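# Press a stapler's arm down and let it spring back

## Task

Push the stapler's arm firmly until it bottoms out, hold it there briefly, then release so it springs back up. The press only counts if the stapler is still upright and in its original spot on the table afterwards; a stapler that is tipped over or shifted means failure.

## Robot and tools

Robot: the upper body of a humanoid on a stand just past the table's -x edge, facing about +x. Only the right arm (seven joints) and its right hand move. The hand has a thumb, an index finger and a middle finger.

Scene frame (used in every result): table top at z = 0, +z up, +x across the table away from the robot, so the robot's right is -y. The table's near edge is at x = 0.18 m. The pelvis sits 0.01 to 0.14 m above the table; the right shoulder is roughly 0.28 m higher, 0.14 m toward -y and 0.06 m toward +x. The hand point cannot get farther than 0.55 m from the shoulder. The body may be slightly turned or tilted, and printed poses can be a few centimetres off, more at full reach.

Hand point and its axes: a point fixed to the palm, 0.06 m out from the palm face, where thumb tip and the two fingertips meet in a pinch. Its +y comes out of the palm (the thumb side, where a held thing sits), +z runs along straight fingers, +x crosses the palm from index toward middle finger. Flat fingers reach 0.095 m past the point along +z; the thumb tip is 0.035 m past it along +y. Pointing +y down means working from above. A wrist camera and its clamp on the index side can bump into things.

execute_actions(actions, cameras). actions is a list of actions; each action is a list of 1 to 15 rows; each row is 13 numbers in [-1, 1]. There is one row per step for the single arm (no per-arm lists). Each row lasts 1/30 s; if fewer than 15 rows are given, the last row repeats to fill 15 steps, so one action is 0.5 s. An empty actions list just reports state and images. cameras chooses which images return: omitted, null or ["all"] gives all; [] gives none; names are cam_head and cam_wrist, and an unknown name voids the call.

Row layout, in order: dx, dy, dz, rx, ry, rz, thumb_0, thumb_1, thumb_2, middle_0, middle_1, index_0, index_1.
- dx, dy, dz, rx, ry, rz: an offset, not a pose, expressed along the Hand target's own axes (the hand point axes above), measured from the Hand target as it stood when that action began. Every row in the action is counted from that same start, not from the row before. A new action starts from the new Hand target, so sending the same offset again moves further. Scale: 1.0 = 0.6 m for dx, dy, dz and 180 degrees for rx, ry, rz, which together form one rotation vector. Example: dz = 0.05 is 3 cm along the fingers.
- The seven hand numbers are absolute motor goals, not offsets, spread linearly between each hinge's stops. thumb_0 swings the thumb from +60 degrees (+1, tip toward the middle finger) to -60 degrees (-1, toward the index) without closing it. For the other six, +1 is open and -1 closed: thumb_1 runs +35 to -60 degrees (straight at +0.26), thumb_2 0 to -100, each finger's _0 knuckle 0 to +90 and _1 tip link 0 to +100. Zero is a real command, so repeat your previous hand numbers to keep the hand unchanged.

Motion behaviour: each step the commanded pose is limited to within 70 mm and 16 degrees of the measured hand point, then reached by damped inverse kinematics, position before orientation. The Hand target line shows the last commanded pose after that clipping, and your next offsets start from it. The arm lags, coasts briefly after an action, and chained actions fall short; waiting does not close a gap, but any further action (even all zeros) re-requests the target, and you can add the missing distance. Large wrist turns can swing the elbow. Joints move at most 2.4 rad/s. Joint ranges (rad): shoulder pitch -2.800 to 2.670, shoulder roll -2.252 to 0.000, shoulder yaw -2.618 to 2.618, elbow -1.047 to 2.094, wrist roll -1.972 to 1.972, wrist pitch -1.614 to 1.614, wrist yaw -1.614 to 1.614. Drives are cheap with play; the wrist is weak.

Fingers act as soft springs: force only arises while the goal is past the contact, growing with the gap. A free hinge needs the goal about 0.06 to 0.07 away (0.17 for thumb_0) before it moves and stops that far short. Opening goals past hand_position releases a grip.

Result lines: end_effector_position (m) and end_effector_quat_wxyz in the scene frame; Hand target; hand_goal and hand_position (command scale, command order); hand_torque_nm (N m, positive toward -1, reflects goal distance, not contact force); Joint positions, Joint velocities ("within noise" means still) and joint torques (whole drive output including arm weight, with offset, scale and noise; positive toward larger joint position). Results arrive once the robot is still, up to 3 s after the last action. The simulation keeps running while you think, holding the last command.

zoom_image(camera, region): camera is cam_head or cam_wrist; region is [x0, y0, x1, y1] pixels of that camera's latest image (896x504, origin top-left), at most 504 by 504. Only cameras in the newest returned images can be zoomed.

finished_scene(scene): scene is the current scene's integer number; ends it irreversibly and usually reports success. Call it only once the stapler arm has been pressed and released and the stapler stands upright in place.

Cautions: press straight down on the stapler's arm, firmly but without slamming, hard hits or extreme force, and do not shove the stapler sideways or tip it. To stop pushing, command the target back above the current hand point. Do not let anything leave the table. Avoid long holds at full stretch or pushing at unreachable targets: motors heat, a MOTOR HOT line warns at 90 °C, and at 120 °C an OVER-TEMPERATURE FAULT drops the arm for 30 to 60 s or longer.

Each tool is called as name(argument=value, ...), one argument or row to a line, values as JSON.

## Session

execute_actions(
  actions=[],
)

Scene clock: 0.00 s.
end_effector_position=(+0.2219, -0.4106, +0.2450) hand_goal=(+0.000, +0.263, +1.000, +1.000, +1.000, +1.000, +1.000) hand_position=(+0.000, +0.263, +1.000, +1.000, +1.000, +1.000, +1.000) hand_torque_nm=(+0.00, +0.00, +0.00, +0.00, +0.00, +0.00, +0.00) end_effector_quat_wxyz=(-0.116, -0.242, -0.362, +0.893)
Joint positions: [-0.527 -0.152 -0.493 -0.202 -1.344 1.209 -0.812]
Joint velocities: within noise
Joint torques (N m): no reading
Hand target: +0.2219, -0.4106, +0.2450; -0.116, -0.242, -0.362, +0.893

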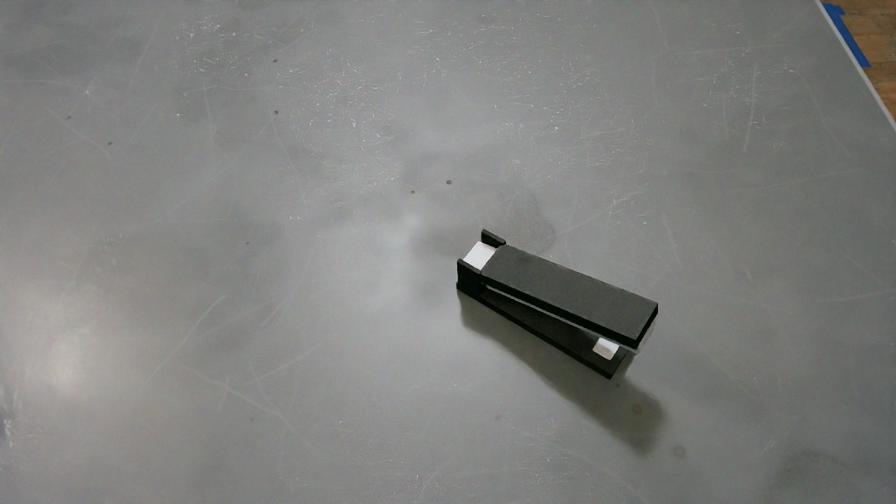

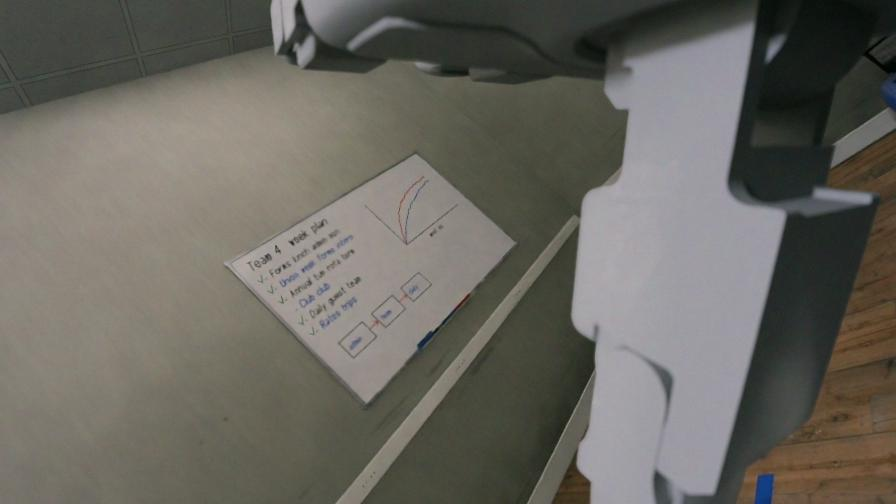

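execute_actions(
  actions=[
    [[0,0,0,-0.011,-0.0024,0.0063,-0.1,0.5,1,0.7,0.7,0.7,0.7],[0,0,0,-0.022,-0.0048,0.0127,-0.3,0.7,1,0.4,0.4,0.4,0.4],[0,0,0,-0.033,-0.0072,0.019,-0.5,0.9,1,0.1,0.1,0.1,0.1],[0,0,0,-0.0445,-0.0097,0.0253,-0.7,1,1,-0.2,-0.2,-0.2,-0.2],[0,0,0,-0.0665,-0.0145,0.038,-1,1,1,-0.5,-0.5,-0.5,-0.5]],
    [[0,0,0,-0.033,-0.0072,0.019,-1,1,1,-0.75,-0.75,-0.75,-0.75],[0,0,0,-0.0665,-0.0145,0.038,-1,1,1,-1,-1,-1,-1]],
    [[0,0,0,-0.033,-0.0072,0.019,-1,1,1,-1,-1,-1,-1],[0,0,0,-0.0665,-0.0145,0.038,-1,1,1,-1,-1,-1,-1]],
    [[0,0,0,-0.033,-0.0072,0.019,-1,1,1,-1,-1,-1,-1],[0,0,0,-0.0665,-0.0145,0.038,-1,1,1,-1,-1,-1,-1]],
    [[0,0,0,-0.033,-0.0072,0.019,-1,1,1,-1,-1,-1,-1],[0,0,0,-0.0665,-0.0145,0.038,-1,1,1,-1,-1,-1,-1]],
  ],
  cameras=[],
)

Scene clock: 9.10 s.
end_effector_position=(+0.2220, -0.4093, +0.2441) hand_goal=(-1.000, +1.000, +1.000, -1.000, -1.000, -1.000, -1.000) hand_position=(-0.852, +0.944, +1.000, -0.940, -0.939, -0.940, -0.939) hand_torque_nm=(+0.24, -0.07, +0.00, +0.08, +0.08, +0.07, +0.08) end_effector_quat_wxyz=(+0.502, +0.150, +0.654, -0.546)
Joint positions: [-0.099 -0.341 -1.118 -0.688 -0.436 0.757 0.341]
Joint velocities: within noise
Joint torques (N m): [0.12 -6 -0.89 -2.19 0.17 -1.48 -0.35]
Hand target: +0.2219, -0.4106, +0.2450; +0.503, +0.147, +0.654, -0.546
Off the commanded pose: 0.002 m, 0 deg.
No camera images: "cameras" was empty.

execute_actions(
  actions=[
    [[0,0,0,-0.033,-0.0072,0.019,-1,1,1,-1,-1,-1,-1],[0,0,0,-0.0665,-0.0145,0.038,-1,1,1,-1,-1,-1,-1]],
    [[0,0,0,-0.033,-0.0072,0.019,-1,1,1,-1,-1,-1,-1],[0,0,0,-0.0665,-0.0145,0.038,-1,1,1,-1,-1,-1,-1]],
    [[0,0,0,-0.033,-0.0072,0.019,-1,1,1,-1,-1,-1,-1],[0,0,0,-0.0665,-0.0145,0.038,-1,1,1,-1,-1,-1,-1]],
    [[0,0,0,-0.033,-0.0072,0.019,-1,1,1,-1,-1,-1,-1],[0,0,0,-0.0665,-0.0145,0.038,-1,1,1,-1,-1,-1,-1]],
    [[0,0,0,-0.033,-0.0072,0.019,-1,1,1,-1,-1,-1,-1],[0,0,0,-0.0665,-0.0145,0.038,-1,1,1,-1,-1,-1,-1]],
  ],
  cameras=["cam_wrist"],
)

Scene clock: 14.30 s.
end_effector_position=(+0.2208, -0.4089, +0.2394) hand_goal=(-1.000, +1.000, +1.000, -1.000, -1.000, -1.000, -1.000) hand_position=(-0.852, +0.950, +1.000, -0.940, -0.942, -0.940, -0.942) hand_torque_nm=(+0.24, -0.07, +0.00, +0.08, +0.08, +0.07, +0.08) end_effector_quat_wxyz=(+0.706, +0.010, +0.708, +0.003)
Joint positions: [-0.287 -1.021 -1.305 1.014 0.199 0.008 1.357]
Joint velocities: within noise
Joint torques (N m): [-1.05 -10.48 -0.31 -2.43 0.56 -0.97 0.17]
Hand target: +0.2219, -0.4106, +0.2450; +0.706, -0.001, +0.708, -0.001
Off the commanded pose: 0.006 m, 1 deg.
Images, in order (width x height): cam_wrist 896x504.

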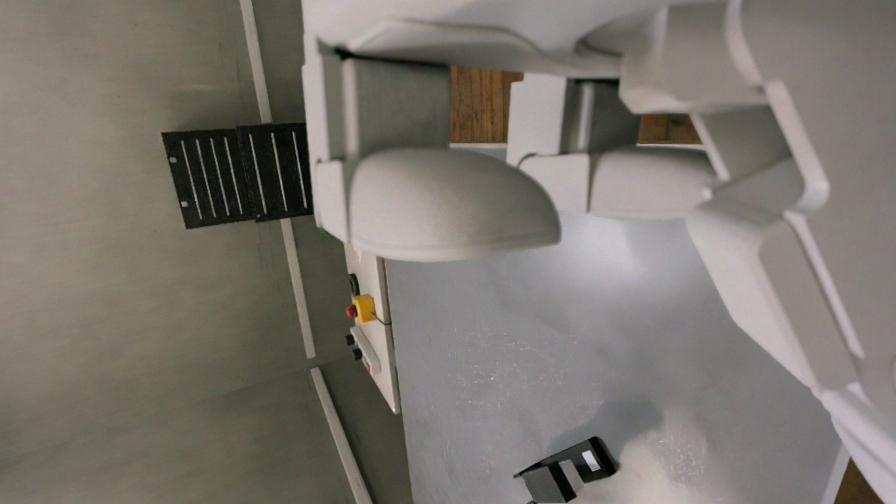

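execute_actions(
  actions=[
    [[0,0.03,0.02,0,0,0,-1,1,1,-1,-1,-1,-1],[0.004,0.079,0.046,0,0,0,-1,1,1,-1,-1,-1,-1]],
    [[0,0.04,0.023,0,0,0,-1,1,1,-1,-1,-1,-1],[0.004,0.079,0.046,0,0,0,-1,1,1,-1,-1,-1,-1]],
    [[0,0.04,0.023,0,0,0,-1,1,1,-1,-1,-1,-1],[0.004,0.079,0.046,0,0,0,-1,1,1,-1,-1,-1,-1]],
    [[0,0.04,0.023,0,0,0,-1,1,1,-1,-1,-1,-1],[0.004,0.079,0.046,0,0,0,-1,1,1,-1,-1,-1,-1]],
  ],
)

Scene clock: 18.20 s.
end_effector_position=(+0.3322, -0.2208, +0.2348) hand_goal=(-1.000, +1.000, +1.000, -1.000, -1.000, -1.000, -1.000) hand_position=(-0.852, +0.953, +1.000, -0.940, -0.943, -0.940, -0.943) hand_torque_nm=(+0.24, -0.06, +0.00, +0.07, +0.08, +0.07, +0.08) end_effector_quat_wxyz=(+0.707, -0.001, +0.707, +0.001)
Joint positions: [-0.401 -0.235 -0.815 -0.405 0.073 0.669 0.703]
Joint velocities: within noise
Joint torques (N m): [-2.66 -4.06 -0.13 -3.83 0.35 -1.2 -0.1]
Hand target: +0.3323, -0.2210, +0.2345; +0.706, -0.001, +0.708, -0.001
Off the commanded pose: 0.000 m, 0 deg.

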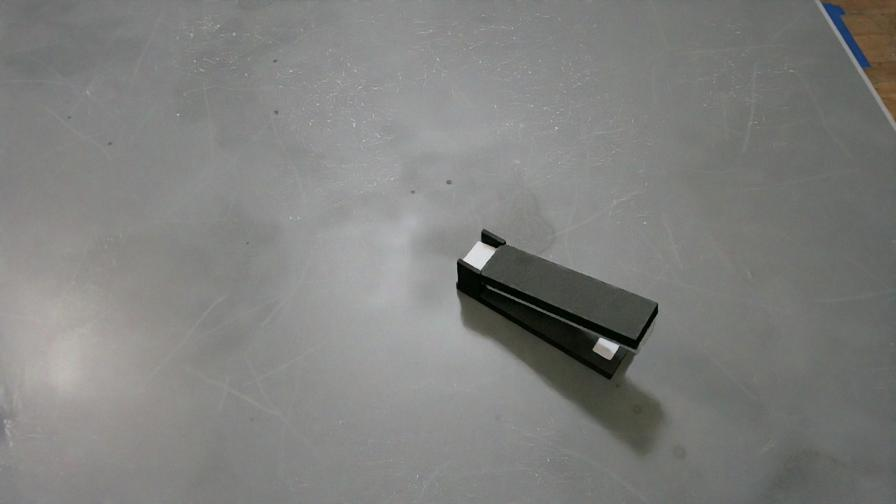

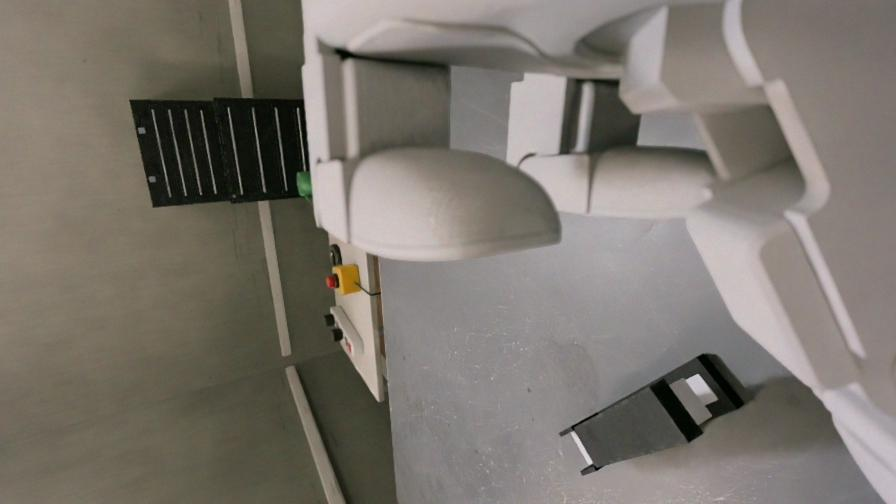

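execute_actions(
  actions=[
    [[0.014,0.04,0.02,0,0,0,-1,1,1,-1,-1,-1,-1],[0.027,0.084,0.04,0,0,0,-1,1,1,-1,-1,-1,-1]],
    [[0.015,0.04,0.02,0,0,0,-1,1,1,-1,-1,-1,-1],[0.03,0.084,0.04,0,0,0,-1,1,1,-1,-1,-1,-1]],
  ],
)

Scene clock: 20.77 s.
end_effector_position=(+0.3783, -0.1220, +0.1986) hand_goal=(-1.000, +1.000, +1.000, -1.000, -1.000, -1.000, -1.000) hand_position=(-0.852, +0.954, +1.000, -0.940, -0.943, -0.940, -0.943) hand_torque_nm=(+0.24, -0.06, +0.00, +0.07, +0.08, +0.07, +0.08) end_effector_quat_wxyz=(+0.704, -0.001, +0.710, -0.003)
Joint positions: [-0.412 0.024 -0.398 -0.328 -0.098 0.46 0.333]
Joint velocities: within noise
Joint torques (N m): [-4.27 -1.73 0.36 -2.98 0.35 -1.76 -0.13]
Hand target: +0.3802, -0.1203, +0.1998; +0.706, -0.001, +0.708, -0.001
Off the commanded pose: 0.003 m, 0 deg.

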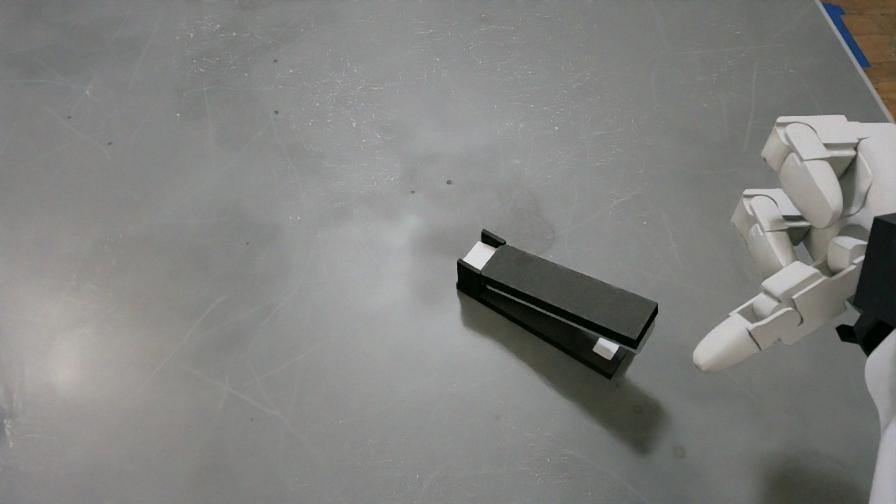

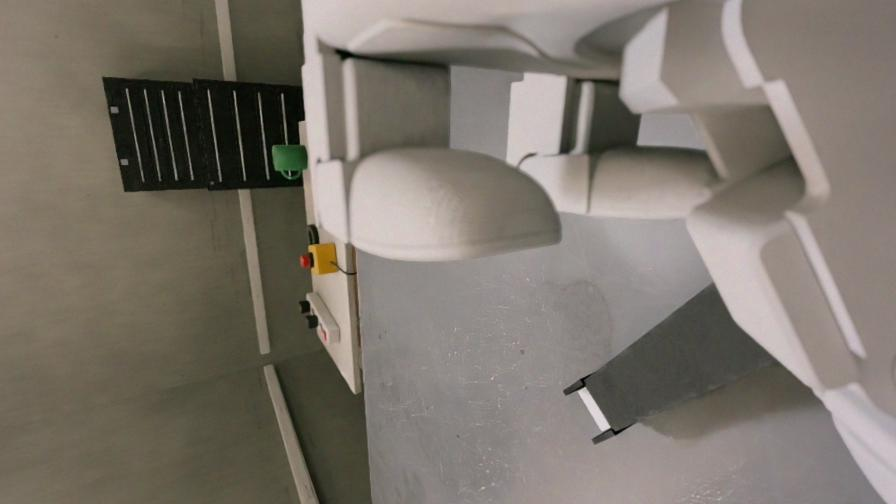

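execute_actions(
  actions=[
    [[0,0,0,0,0,0,-0.6,1,1,-1,-1,-1,-1],[0,0,0,0,0,0,-0.2,1,1,-1,-1,-1,-1],[0,0,0,0,0,0,0.2,1,1,-1,-1,-1,-1],[0,0,0,0,0,0,0.6,1,1,-1,-1,-1,-1],[0,0,0,0,0,0,1,1,1,-1,-1,-1,-1]],
    [[0,0,0,0,0,0,1,1,1,-1,-1,-1,-1]],
  ],
)

Scene clock: 27.50 s.
end_effector_position=(+0.3783, -0.1221, +0.1986) hand_goal=(+1.000, +1.000, +1.000, -1.000, -1.000, -1.000, -1.000) hand_position=(+0.841, +0.954, +1.000, -0.940, -0.943, -0.940, -0.943) hand_torque_nm=(-0.26, -0.06, +0.00, +0.07, +0.08, +0.07, +0.08) end_effector_quat_wxyz=(+0.704, +0.000, +0.710, -0.003)
Joint positions: [-0.412 0.024 -0.398 -0.328 -0.098 0.46 0.332]
Joint velocities: within noise
Joint torques (N m): [-4.26 -1.77 0.37 -2.97 0.37 -1.76 -0.13]
Hand target: +0.3802, -0.1203, +0.1998; +0.706, -0.001, +0.708, -0.001
Off the commanded pose: 0.003 m, 0 deg.

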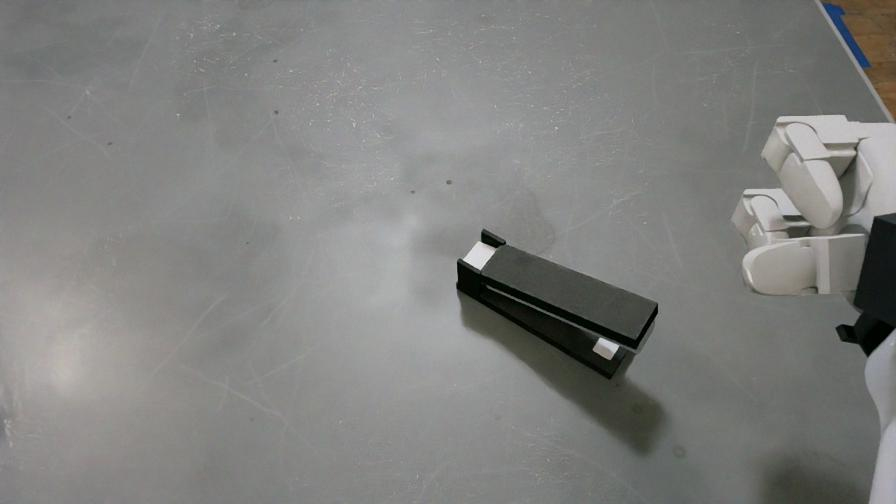

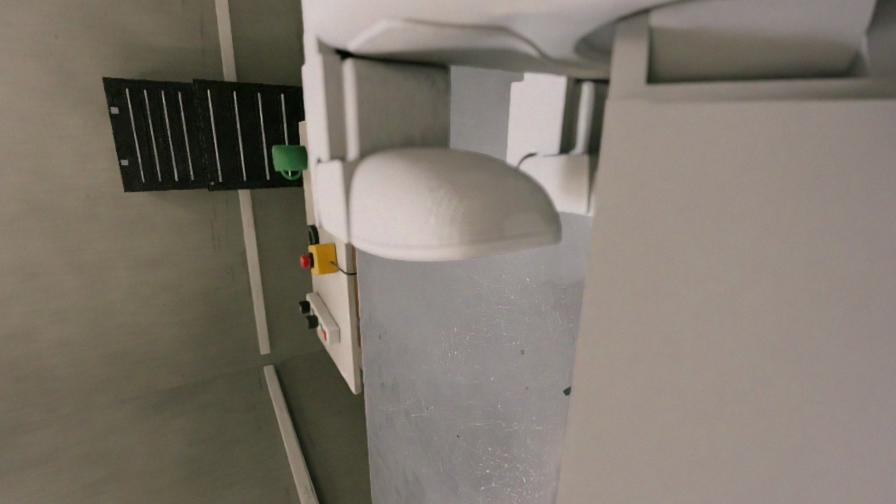

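execute_actions(
  actions=[
    [[0.015,0.03,-0.003,0,0,0,1,1,1,-1,-1,-1,-1],[0.035,0.065,-0.006,0,0,0,1,1,1,-1,-1,-1,-1]],
    [[0.02,0.03,-0.003,0,0,0,1,1,1,-1,-1,-1,-1],[0.04,0.06,-0.006,0,0,0,1,1,1,-1,-1,-1,-1]],
  ],
  cameras=["cam_head"],
)

zoom_image(
  camera="cam_head",
  region=[450, 150, 896, 450],
)

Scene clock: 30.77 s.
end_effector_position=(+0.3730, -0.0457, +0.1564) hand_goal=(+1.000, +1.000, +1.000, -1.000, -1.000, -1.000, -1.000) hand_position=(+0.841, +0.954, +1.000, -0.940, -0.943, -0.940, -0.943) hand_torque_nm=(-0.26, -0.06, +0.00, +0.07, +0.08, +0.07, +0.08) end_effector_quat_wxyz=(+0.708, -0.005, +0.706, -0.004)
Joint positions: [-0.283 0.025 0.023 -0.134 -0.042 0.156 -0.078]
Joint velocities: within noise
Joint torques (N m): [-3.13 -0.04 -0.03 -3.23 0.38 -1.87 -0.12]
Hand target: +0.3729, -0.0455, +0.1546; +0.706, -0.001, +0.708, -0.001
Off the commanded pose: 0.002 m, 1 deg.
joint sent to its limit — joint 2 (shoulder roll), upper limit. The joint targets still meet the commanded pose.
Images, in order (width x height): cam_head 896x504.

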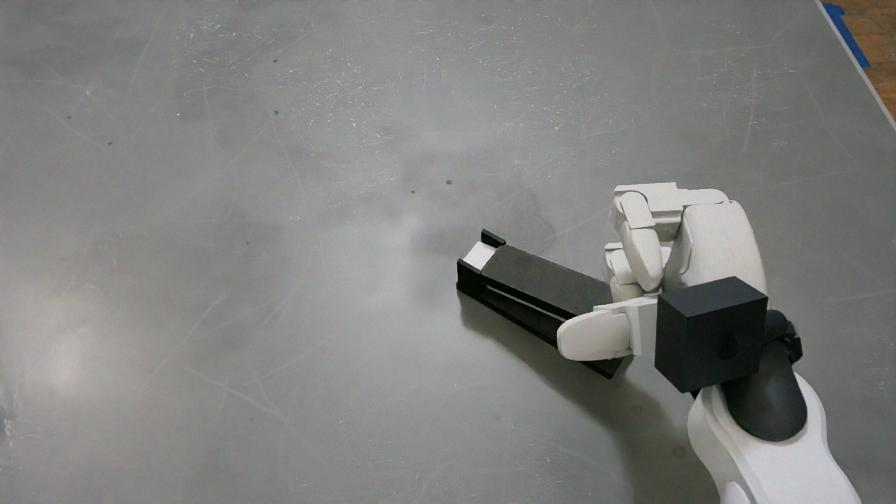

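Scaled by 1.130 from the camera's 896x504 image, which has a finer 1280x720 frame.

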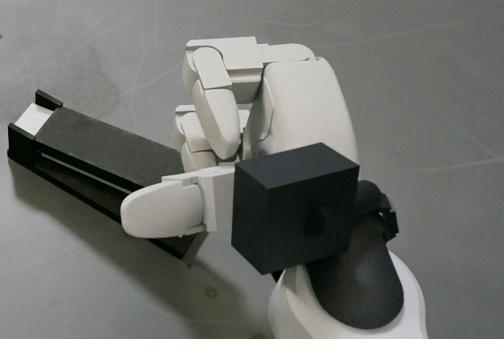

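execute_actions(
  actions=[
    [[0.02,-0.005,0,0,0,0,1,1,1,-1,-1,-1,-1],[0.05,-0.005,0,0,0,0,1,1,1,-1,-1,-1,-1]],
  ],
  cameras=["cam_head"],
)

execute_actions(
  actions=[
    [[0.012,0,0,0,0,0,1,1,1,-1,-1,-1,-1],[0.022,0,0,0,0,0,1,1,1,-1,-1,-1,-1]],
  ],
  cameras=["cam_head"],
)

Scene clock: 33.27 s.
end_effector_position=(+0.3725, -0.0479, +0.1284) hand_goal=(+1.000, +1.000, +1.000, -1.000, -1.000, -1.000, -1.000) hand_position=(+0.841, +0.954, +1.000, -0.940, -0.943, -0.940, -0.943) hand_torque_nm=(-0.26, -0.06, +0.00, +0.07, +0.08, +0.07, +0.08) end_effector_quat_wxyz=(+0.712, -0.005, +0.702, -0.003)
Joint positions: [-0.283 0.025 0.006 0.081 -0.042 -0.07 -0.07]
Joint velocities: within noise
Joint torques (N m): [-3.39 -0.32 -0.17 -2.58 0.48 -1.47 0.04]
Hand target: +0.3728, -0.0486, +0.1246; +0.706, -0.001, +0.708, -0.001
Off the commanded pose: 0.004 m, 1 deg.
Images, in order (width x height): cam_head 896x504.

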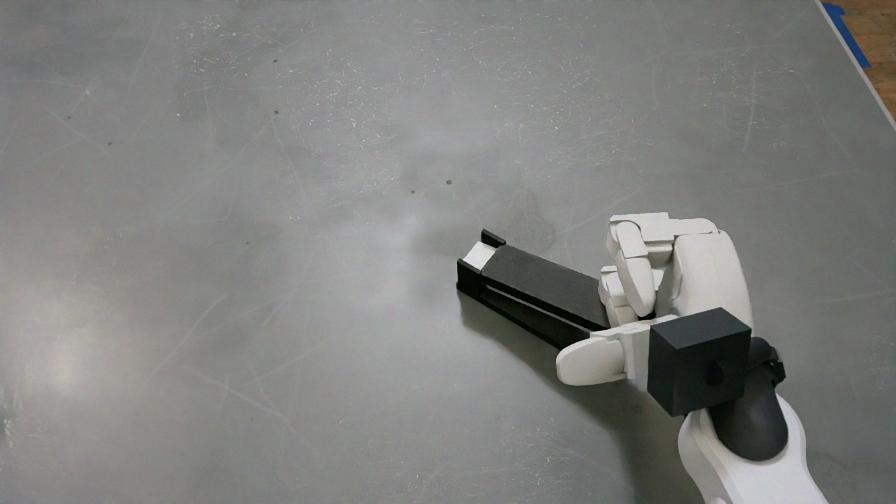

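Scene clock: 33.97 s.
end_effector_position=(+0.3739, -0.0487, +0.1228) hand_goal=(+1.000, +1.000, +1.000, -1.000, -1.000, -1.000, -1.000) hand_position=(+0.842, +0.954, +1.000, -0.941, -0.943, -0.940, -0.943) hand_torque_nm=(-0.26, -0.06, +0.00, +0.07, +0.08, +0.07, +0.08) end_effector_quat_wxyz=(+0.722, -0.003, +0.691, -0.003)
Joint positions: [-0.3 0.025 -0.005 0.181 -0.042 -0.183 -0.07]
Joint velocities: within noise
Joint torques (N m): [-3.02 -0.29 -0.01 -1.43 0.43 -0.77 0.09]
Hand target: +0.3728, -0.0486, +0.1114; +0.706, -0.001, +0.708, -0.001
Off the commanded pose: 0.011 m, 3 deg.
Images, in order (width x height): cam_head 896x504.

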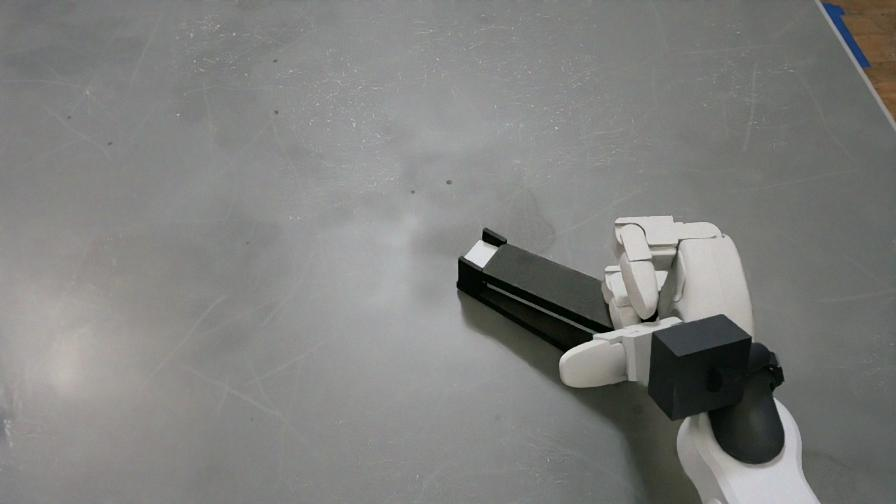

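execute_actions(
  actions=[
    [[0.015,0,0,0,0,0,1,1,1,-1,-1,-1,-1],[0.03,0,0,0,0,0,1,1,1,-1,-1,-1,-1]],
  ],
  cameras=["cam_head"],
)

Scene clock: 35.73 s.
end_effector_position=(+0.3766, -0.0487, +0.1142) hand_goal=(+1.000, +1.000, +1.000, -1.000, -1.000, -1.000, -1.000) hand_position=(+0.842, +0.954, +1.000, -0.973, -0.943, -0.940, -0.943) hand_torque_nm=(-0.26, -0.06, +0.00, +0.03, +0.08, +0.07, +0.08) end_effector_quat_wxyz=(+0.734, -0.001, +0.679, -0.002)
Joint positions: [-0.339 0.025 -0.021 0.337 -0.041 -0.337 -0.072]
Joint velocities: within noise
Joint torques (N m): [-2.34 -0.39 0.13 -0.22 0.35 -0.07 0.18]
Hand target: +0.3728, -0.0487, +0.0934; +0.706, -0.001, +0.708, -0.001
Off the commanded pose: 0.021 m, 5 deg.
Images, in order (width x height): cam_head 896x504.

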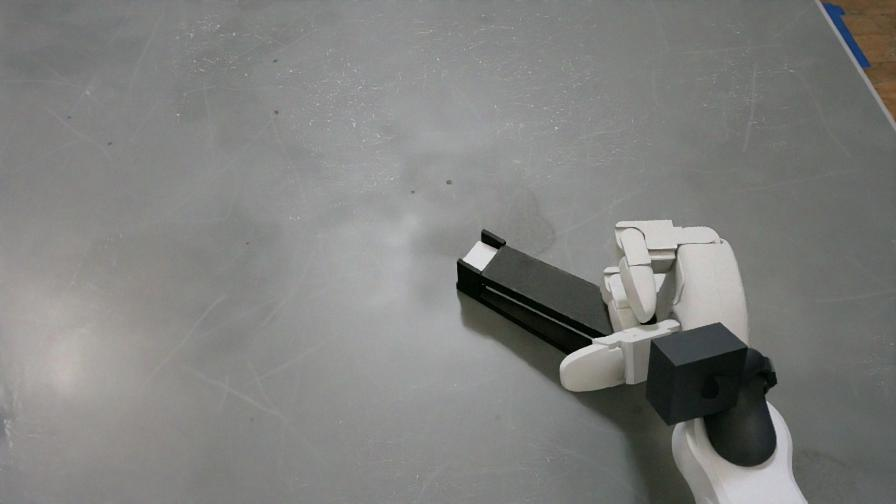

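execute_actions(
  actions=[
    [[0.02,0,0,0,0,0,1,1,1,-1,-1,-1,-1],[0.035,0,0,0,0,0,1,1,1,-1,-1,-1,-1]],
  ],
  cameras=["cam_head"],
)

zoom_image(
  camera="cam_head",
  region=[430, 200, 780, 420],
)

Scene clock: 37.77 s.
end_effector_position=(+0.3807, -0.0474, +0.1057) hand_goal=(+1.000, +1.000, +1.000, -1.000, -1.000, -1.000, -1.000) hand_position=(+0.842, +0.954, +1.000, -0.997, -0.947, -0.940, -0.943) hand_torque_nm=(-0.26, -0.06, +0.00, +0.00, +0.07, +0.07, +0.08) end_effector_quat_wxyz=(+0.749, +0.000, +0.663, +0.003)
Joint positions: [-0.411 0.019 -0.037 0.555 -0.034 -0.531 -0.074]
Joint velocities: within noise
Joint torques (N m): [-1.19 -0.44 0.15 1.16 0.18 0.63 0.04]
Hand target: +0.3727, -0.0488, +0.0724; +0.706, -0.001, +0.708, -0.001
Off the commanded pose: 0.034 m, 7 deg.
Images, in order (width x height): cam_head 896x504.

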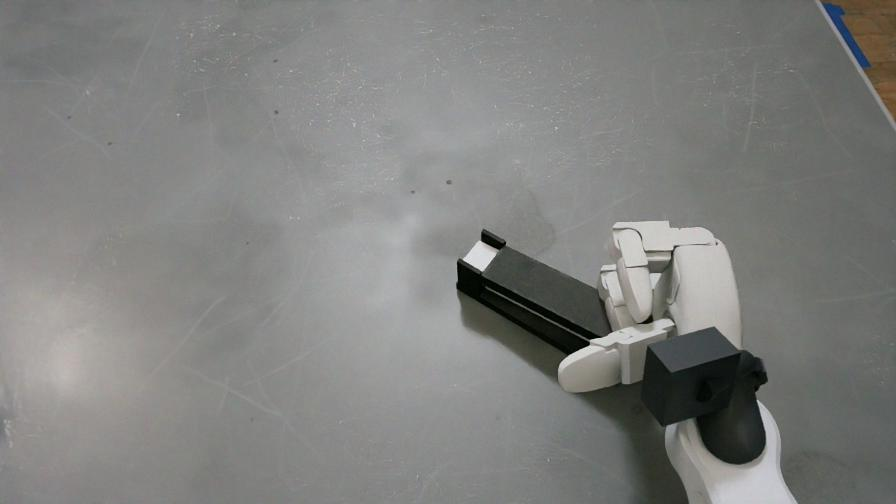

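Scaled by 1.440 from the camera's 896x504 image, which has a finer 1280x720 frame.

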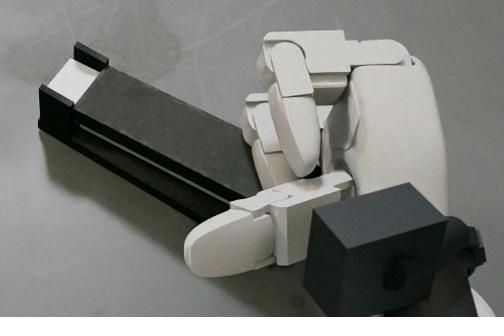

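execute_actions(
  actions=[
    [[0.02,0,0,0,0,0,1,1,1,-1,-1,-1,-1],[0.038,0,0,0,0,0,1,1,1,-1,-1,-1,-1]],
  ],
  cameras=["cam_head"],
)

zoom_image(
  camera="cam_head",
  region=[430, 200, 780, 420],
)

Scene clock: 39.93 s.
end_effector_position=(+0.3848, -0.0470, +0.0968) hand_goal=(+1.000, +1.000, +1.000, -1.000, -1.000, -1.000, -1.000) hand_position=(+0.842, +0.954, +1.000, -0.997, -0.969, -0.940, -0.943) hand_torque_nm=(-0.26, -0.06, +0.00, +0.00, +0.04, +0.07, +0.08) end_effector_quat_wxyz=(+0.766, +0.002, +0.643, +0.005)
Joint positions: [-0.527 0.005 -0.059 0.877 -0.026 -0.793 -0.084]
Joint velocities: within noise
Joint torques (N m): [-0.27 -0.43 0.14 3.05 0.06 1.68 0.05]
Hand target: +0.3727, -0.0489, +0.0496; +0.706, -0.001, +0.708, -0.001
Off the commanded pose: 0.049 m, 10 deg.
Images, in order (width x height): cam_head 896x504.

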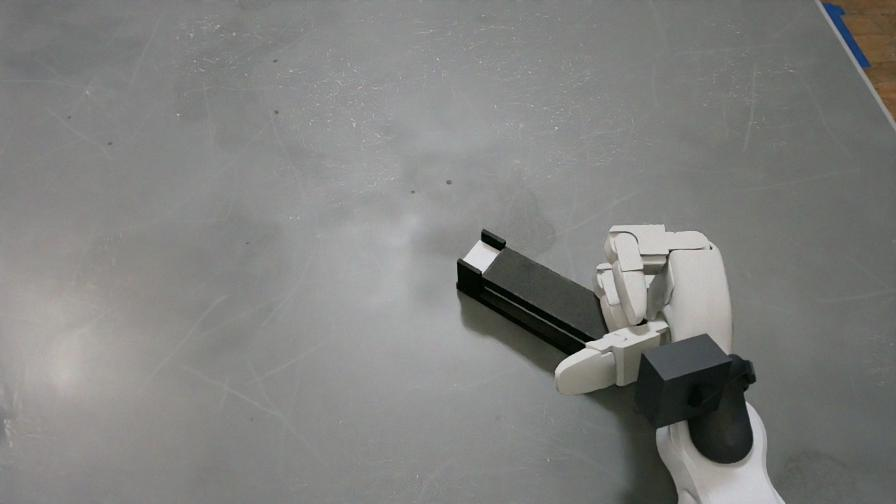

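Scaled by 1.440 from the camera's 896x504 image, which has a finer 1280x720 frame.

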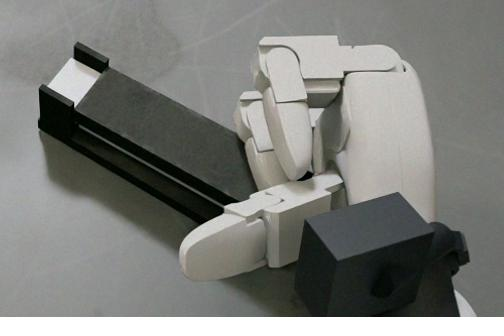

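execute_actions(
  actions=[
    [[0.02,0,0,0,0,0,1,1,1,-1,-1,-1,-1],[0.038,0,-0.01,0,0.01,0,1,1,1,-1,-1,-1,-1]],
  ],
  cameras=["cam_head"],
)

zoom_image(
  camera="cam_head",
  region=[430, 200, 780, 420],
)

Scene clock: 42.30 s.
end_effector_position=(+0.3843, -0.0466, +0.0894) hand_goal=(+1.000, +1.000, +1.000, -1.000, -1.000, -1.000, -1.000) hand_position=(+0.842, +0.954, +1.000, -0.997, -0.983, -0.940, -0.943) hand_torque_nm=(-0.26, -0.06, +0.00, +0.00, +0.02, +0.07, +0.08) end_effector_quat_wxyz=(+0.773, +0.001, +0.634, +0.006)
Joint positions: [-0.646 -0.008 -0.079 1.202 -0.021 -1.026 -0.092]
Joint velocities: within noise
Joint torques (N m): [1.11 -0.32 0.19 4.83 -0.02 2.83 -0.02]
Hand target: +0.3667, -0.0489, +0.0268; +0.695, -0.001, +0.719, -0.001
Off the commanded pose: 0.065 m, 13 deg.
Images, in order (width x height): cam_head 896x504.

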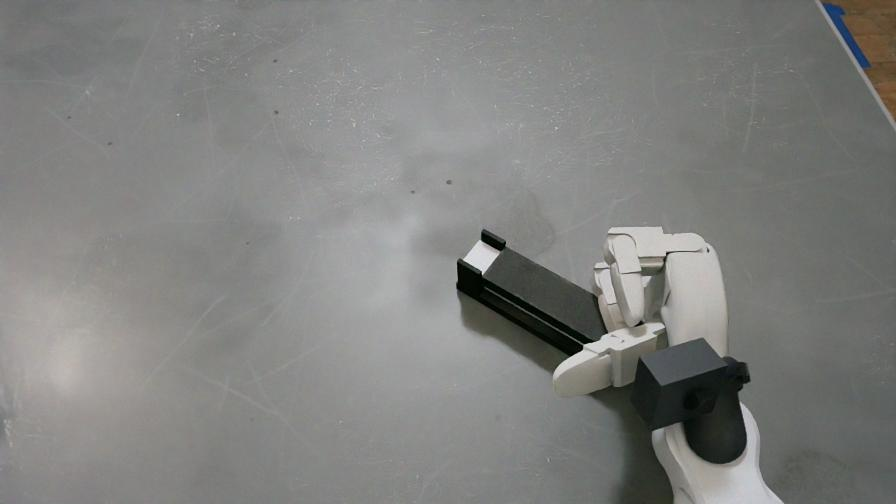

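Scaled by 1.440 from the camera's 896x504 image, which has a finer 1280x720 frame.

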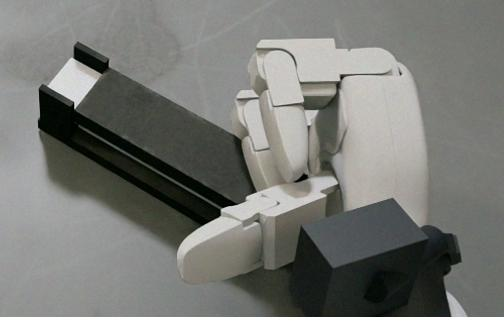

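execute_actions(
  actions=[
    [[0.02,0,-0.01,0,0.01,0,1,1,1,-1,-1,-1,-1],[0.035,0,-0.015,0,0.02,0,1,1,1,-1,-1,-1,-1]],
  ],
  cameras=["cam_head"],
)

zoom_image(
  camera="cam_head",
  region=[430, 200, 780, 420],
)

Scene clock: 45.73 s.
end_effector_position=(+0.3855, -0.0476, +0.0894) hand_goal=(+1.000, +1.000, +1.000, -1.000, -1.000, -1.000, -1.000) hand_position=(+0.842, +0.954, +1.000, -0.997, -0.983, -0.940, -0.943) hand_torque_nm=(-0.26, -0.06, +0.00, +0.00, +0.02, +0.07, +0.08) end_effector_quat_wxyz=(+0.763, +0.002, +0.646, +0.009)
Joint positions: [-0.587 -0.008 -0.057 1.043 0.002 -0.893 -0.077]
Joint velocities: within noise
Joint torques (N m): [2.79 0.26 0.54 2.69 0.01 3.17 0.02]
Hand target: +0.3627, -0.0488, +0.0232; +0.672, -0.001, +0.740, -0.001
Off the commanded pose: 0.088 m, 15 deg; position clipped.
Images, in order (width x height): cam_head 896x504.

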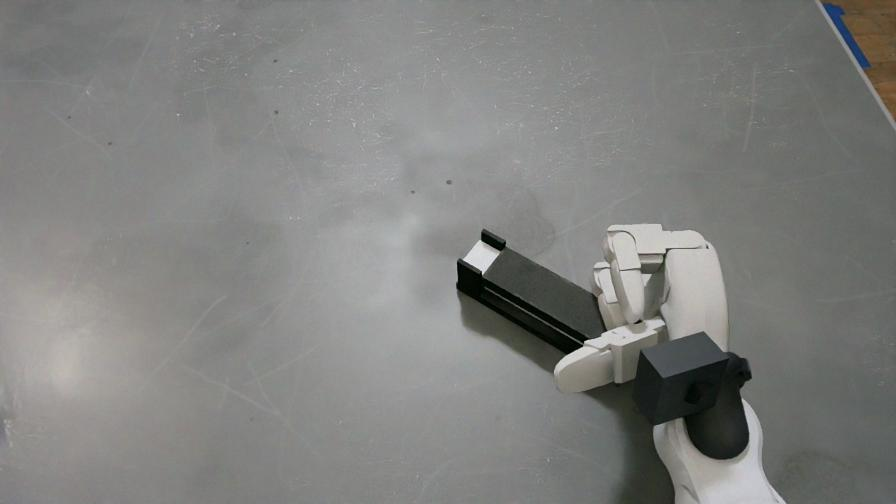

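Scaled by 1.440 from the camera's 896x504 image, which has a finer 1280x720 frame.

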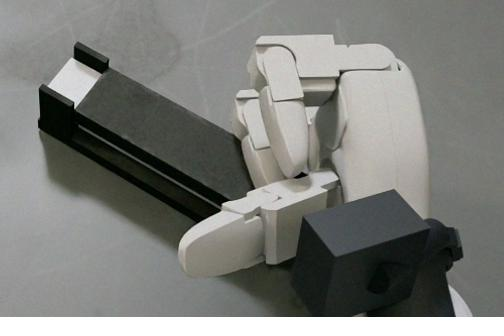

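execute_actions(
  actions=[
    [[0.02,0,0.01,0,-0.04,0,1,1,1,-1,-1,-1,-1],[0.04,0,0.01,0,-0.08,0,1,1,1,-1,-1,-1,-1]],
    [[0.02,0,0,0,0,0,1,1,1,-1,-1,-1,-1],[0.04,0,0,0,0,0,1,1,1,-1,-1,-1,-1]],
  ],
  cameras=["cam_head"],
)

zoom_image(
  camera="cam_head",
  region=[430, 200, 780, 420],
)

Scene clock: 49.57 s.
end_effector_position=(+0.4005, -0.0456, +0.0878) hand_goal=(+1.000, +1.000, +1.000, -1.000, -1.000, -1.000, -1.000) hand_position=(+0.842, +0.954, +1.000, -0.997, -0.997, -0.940, -0.943) hand_torque_nm=(-0.26, -0.06, +0.00, +0.00, +0.00, +0.07, +0.08) end_effector_quat_wxyz=(+0.770, -0.003, +0.637, -0.036)
Joint positions: [-0.791 -0.03 -0.043 1.453 -0.112 -1.113 -0.29]
Joint velocities: within noise
Joint torques (N m): [0.85 -0.57 0.55 4.03 -0.32 3.63 0.07]
Hand target: +0.3824, -0.0479, +0.0202; +0.760, -0.001, +0.650, -0.001
Off the commanded pose: 0.095 m, 4 deg; position clipped; position clipped at the end of an earlier action of this call.
Images, in order (width x height): cam_head 896x504.

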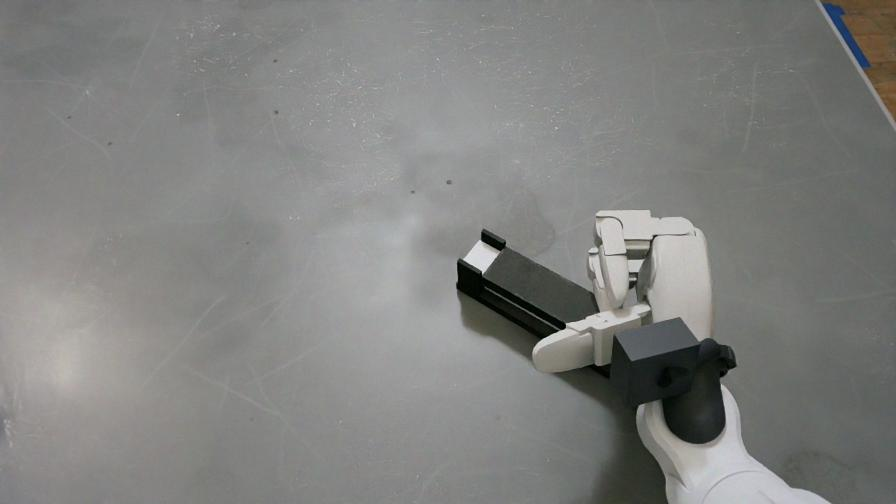

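Scaled by 1.440 from the camera's 896x504 image, which has a finer 1280x720 frame.

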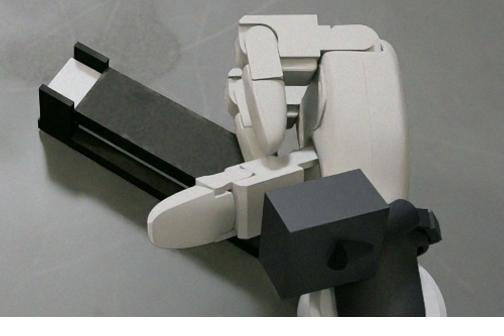

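zoom_image(
  camera="cam_head",
  region=[450, 220, 610, 380],
)

Scaled by 3.150 from the camera's 896x504 image, which has a finer 1280x720 frame.

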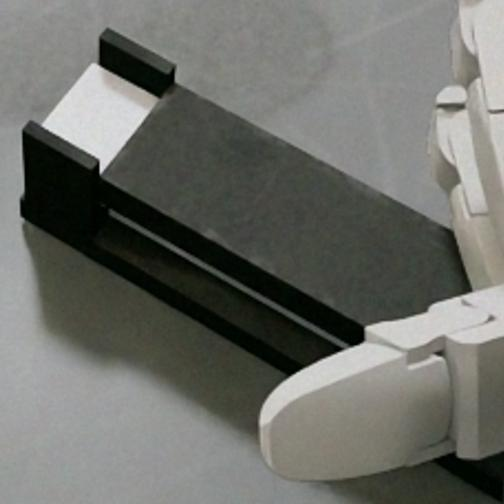

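execute_actions(
  actions=[
    [[-0.05,0,0,0,0,0,1,1,1,-1,-1,-1,-1],[-0.08,0,0,0,0,0,1,1,1,-1,-1,-1,-1],[-0.11,0,0.01,0,0,0,1,1,1,-1,-1,-1,-1],[-0.13,0,0.01,0,0,0,1,1,1,-1,-1,-1,-1]],
    [[-0.04,0,0,0,0.02,0,1,1,1,-1,-1,-1,-1],[-0.09,0,0,0,0.03,0,1,1,1,-1,-1,-1,-1]],
  ],
  cameras=["cam_head"],
)

zoom_image(
  camera="cam_head",
  region=[450, 200, 710, 400],
)

Scene clock: 56.67 s.
end_effector_position=(+0.3703, -0.0467, +0.1553) hand_goal=(+1.000, +1.000, +1.000, -1.000, -1.000, -1.000, -1.000) hand_position=(+0.842, +0.954, +1.000, -0.997, -0.997, -0.943, -0.943) hand_torque_nm=(-0.26, -0.06, +0.00, +0.00, +0.00, +0.07, +0.08) end_effector_quat_wxyz=(+0.866, +0.034, +0.495, +0.057)
Joint positions: [-0.706 0.025 -0.094 1.243 0.218 -1.35 0.145]
Joint velocities: within noise
Joint torques (N m): [-3.17 -0.52 0.29 -3.9 0.31 -1.03 0.13]
Hand target: +0.3679, -0.0474, +0.1515; +0.797, +0.013, +0.604, +0.022
Off the commanded pose: 0.004 m, 28 deg; orientation clipped.
joint sent to its limit — joint 2 (shoulder roll), upper limit. The joint targets are off in orientation, not in position.
Images, in order (width x height): cam_head 896x504.

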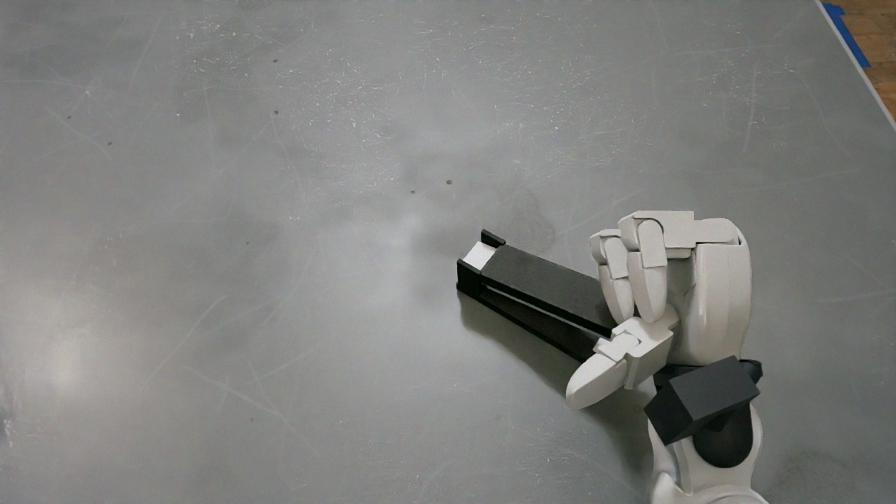

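Scaled by 1.938 from the camera's 896x504 image, which has a finer 1280x720 frame.

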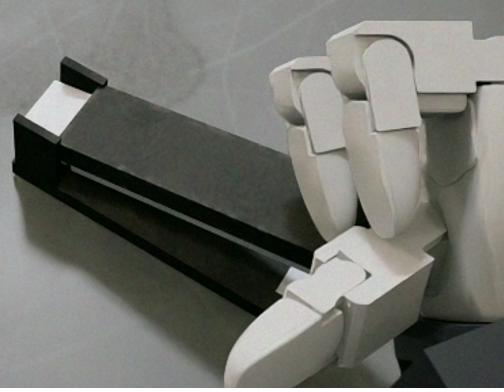

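execute_actions(
  actions=[
    [[0,-0.012,0,0,0.02,0,1,1,1,-1,-1,-1,-1],[0,-0.025,0,0,0.04,0,1,1,1,-1,-1,-1,-1]],
    [[0,0,0,-0.005,0.03,0,1,1,1,-1,-1,-1,-1],[0,0,-0.005,-0.01,0.06,0,1,1,1,-1,-1,-1,-1]],
  ],
  cameras=["cam_head"],
)

Scene clock: 65.77 s.
end_effector_position=(+0.3662, -0.0617, +0.1500) hand_goal=(+1.000, +1.000, +1.000, -1.000, -1.000, -1.000, -1.000) hand_position=(+0.842, +0.954, +1.000, -0.997, -0.997, -0.943, -0.943) hand_torque_nm=(-0.26, -0.06, +0.00, +0.00, +0.00, +0.07, +0.08) end_effector_quat_wxyz=(+0.695, -0.003, +0.719, +0.034)
Joint positions: [-0.262 -0.141 0.061 -0.107 0.186 0.131 -0.086]
Joint velocities: within noise
Joint torques (N m): [-2.68 -1.51 -0.3 -5.42 0.41 -1.25 -0.11]
Hand target: +0.3652, -0.0624, +0.1504; +0.692, -0.002, +0.721, +0.034
Off the commanded pose: 0.001 m, 0 deg.
Images, in order (width x height): cam_head 896x504.

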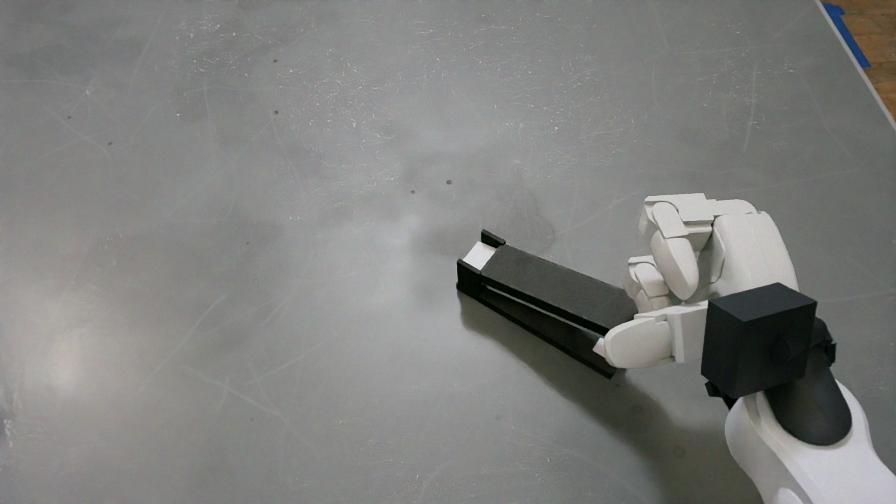

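execute_actions(
  actions=[
    [[0.02,0,-0.006,0,0,0,1,1,1,-1,-1,-1,-1],[0.04,0,-0.013,0,0,0,1,1,1,-1,-1,-1,-1],[0.05,0,-0.013,0,0,0,1,1,1,-1,-1,-1,-1]],
    [[0.02,0,0,0,0,0,1,1,1,-1,-1,-1,-1],[0.035,0,0,0,0,0,1,1,1,-1,-1,-1,-1]],
  ],
  cameras=["cam_head"],
)

execute_actions(
  actions=[
    [[0.025,0,-0.003,0,0,0,1,1,1,-1,-1,-1,-1],[0.05,0,-0.006,0,0.01,0,1,1,1,-1,-1,-1,-1]],
    [[0.025,0,-0.003,0,0.015,0,1,1,1,-1,-1,-1,-1],[0.05,0,-0.006,0,0.025,0,1,1,1,-1,-1,-1,-1]],
  ],
  cameras=["cam_head"],
)

zoom_image(
  camera="cam_head",
  region=[450, 220, 690, 390],
)

Scene clock: 69.07 s.
end_effector_position=(+0.3598, -0.0619, +0.1199) hand_goal=(+1.000, +1.000, +1.000, -1.000, -1.000, -1.000, -1.000) hand_position=(+0.842, +0.954, +1.000, -0.997, -0.997, -0.943, -0.943) hand_torque_nm=(-0.26, -0.06, +0.00, +0.00, +0.00, +0.07, +0.08) end_effector_quat_wxyz=(+0.719, +0.000, +0.694, +0.035)
Joint positions: [-0.253 -0.115 0.079 0.185 0.159 -0.237 -0.053]
Joint velocities: within noise
Joint torques (N m): [-1.78 -0.72 0.21 -0.64 0.16 -0.22 0.01]
Hand target: +0.3554, -0.0606, +0.0998; +0.692, -0.002, +0.721, +0.034
Off the commanded pose: 0.021 m, 4 deg.
Images, in order (width x height): cam_head 896x504.

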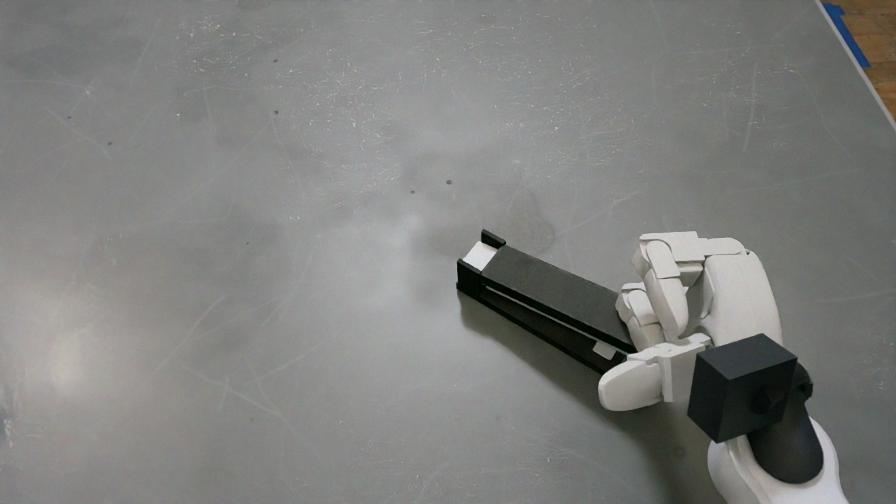

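Scene clock: 70.27 s.
end_effector_position=(+0.3617, -0.0598, +0.0926) hand_goal=(+1.000, +1.000, +1.000, -1.000, -1.000, -1.000, -1.000) hand_position=(+0.842, +0.954, +1.000, -0.997, -0.997, -0.943, -0.943) hand_torque_nm=(-0.26, -0.06, +0.00, +0.00, +0.00, +0.07, +0.08) end_effector_quat_wxyz=(+0.722, +0.000, +0.691, +0.039)
Joint positions: [-0.329 -0.1 0.09 0.497 0.17 -0.483 -0.031]
Joint velocities: within noise
Joint torques (N m): [0.96 -0.37 0.85 3.6 0.06 1.78 0.07]
Hand target: +0.3448, -0.0583, +0.0403; +0.652, -0.004, +0.758, +0.034
Off the commanded pose: 0.055 m, 11 deg.
Images, in order (width x height): cam_head 896x504.

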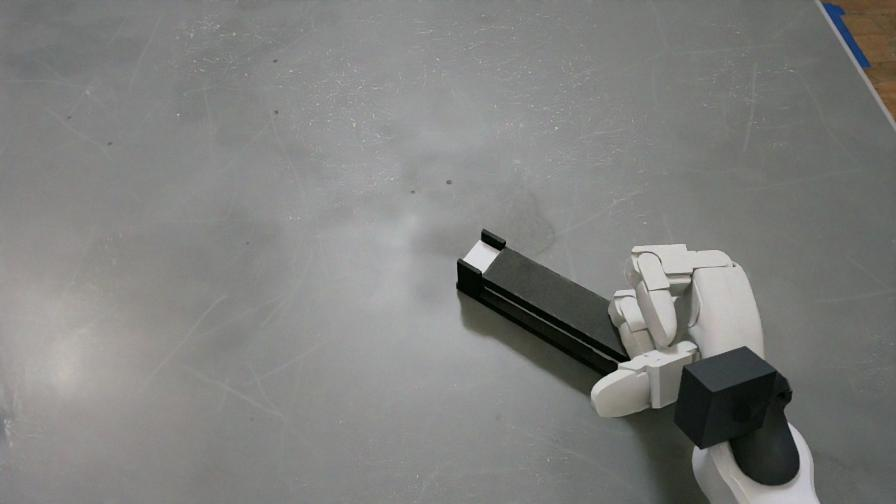

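Scaled by 2.100 from the camera's 896x504 image, which has a finer 1280x720 frame.

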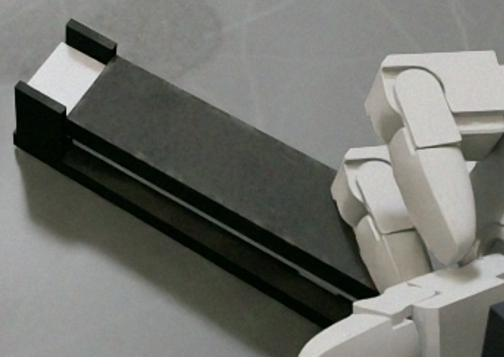

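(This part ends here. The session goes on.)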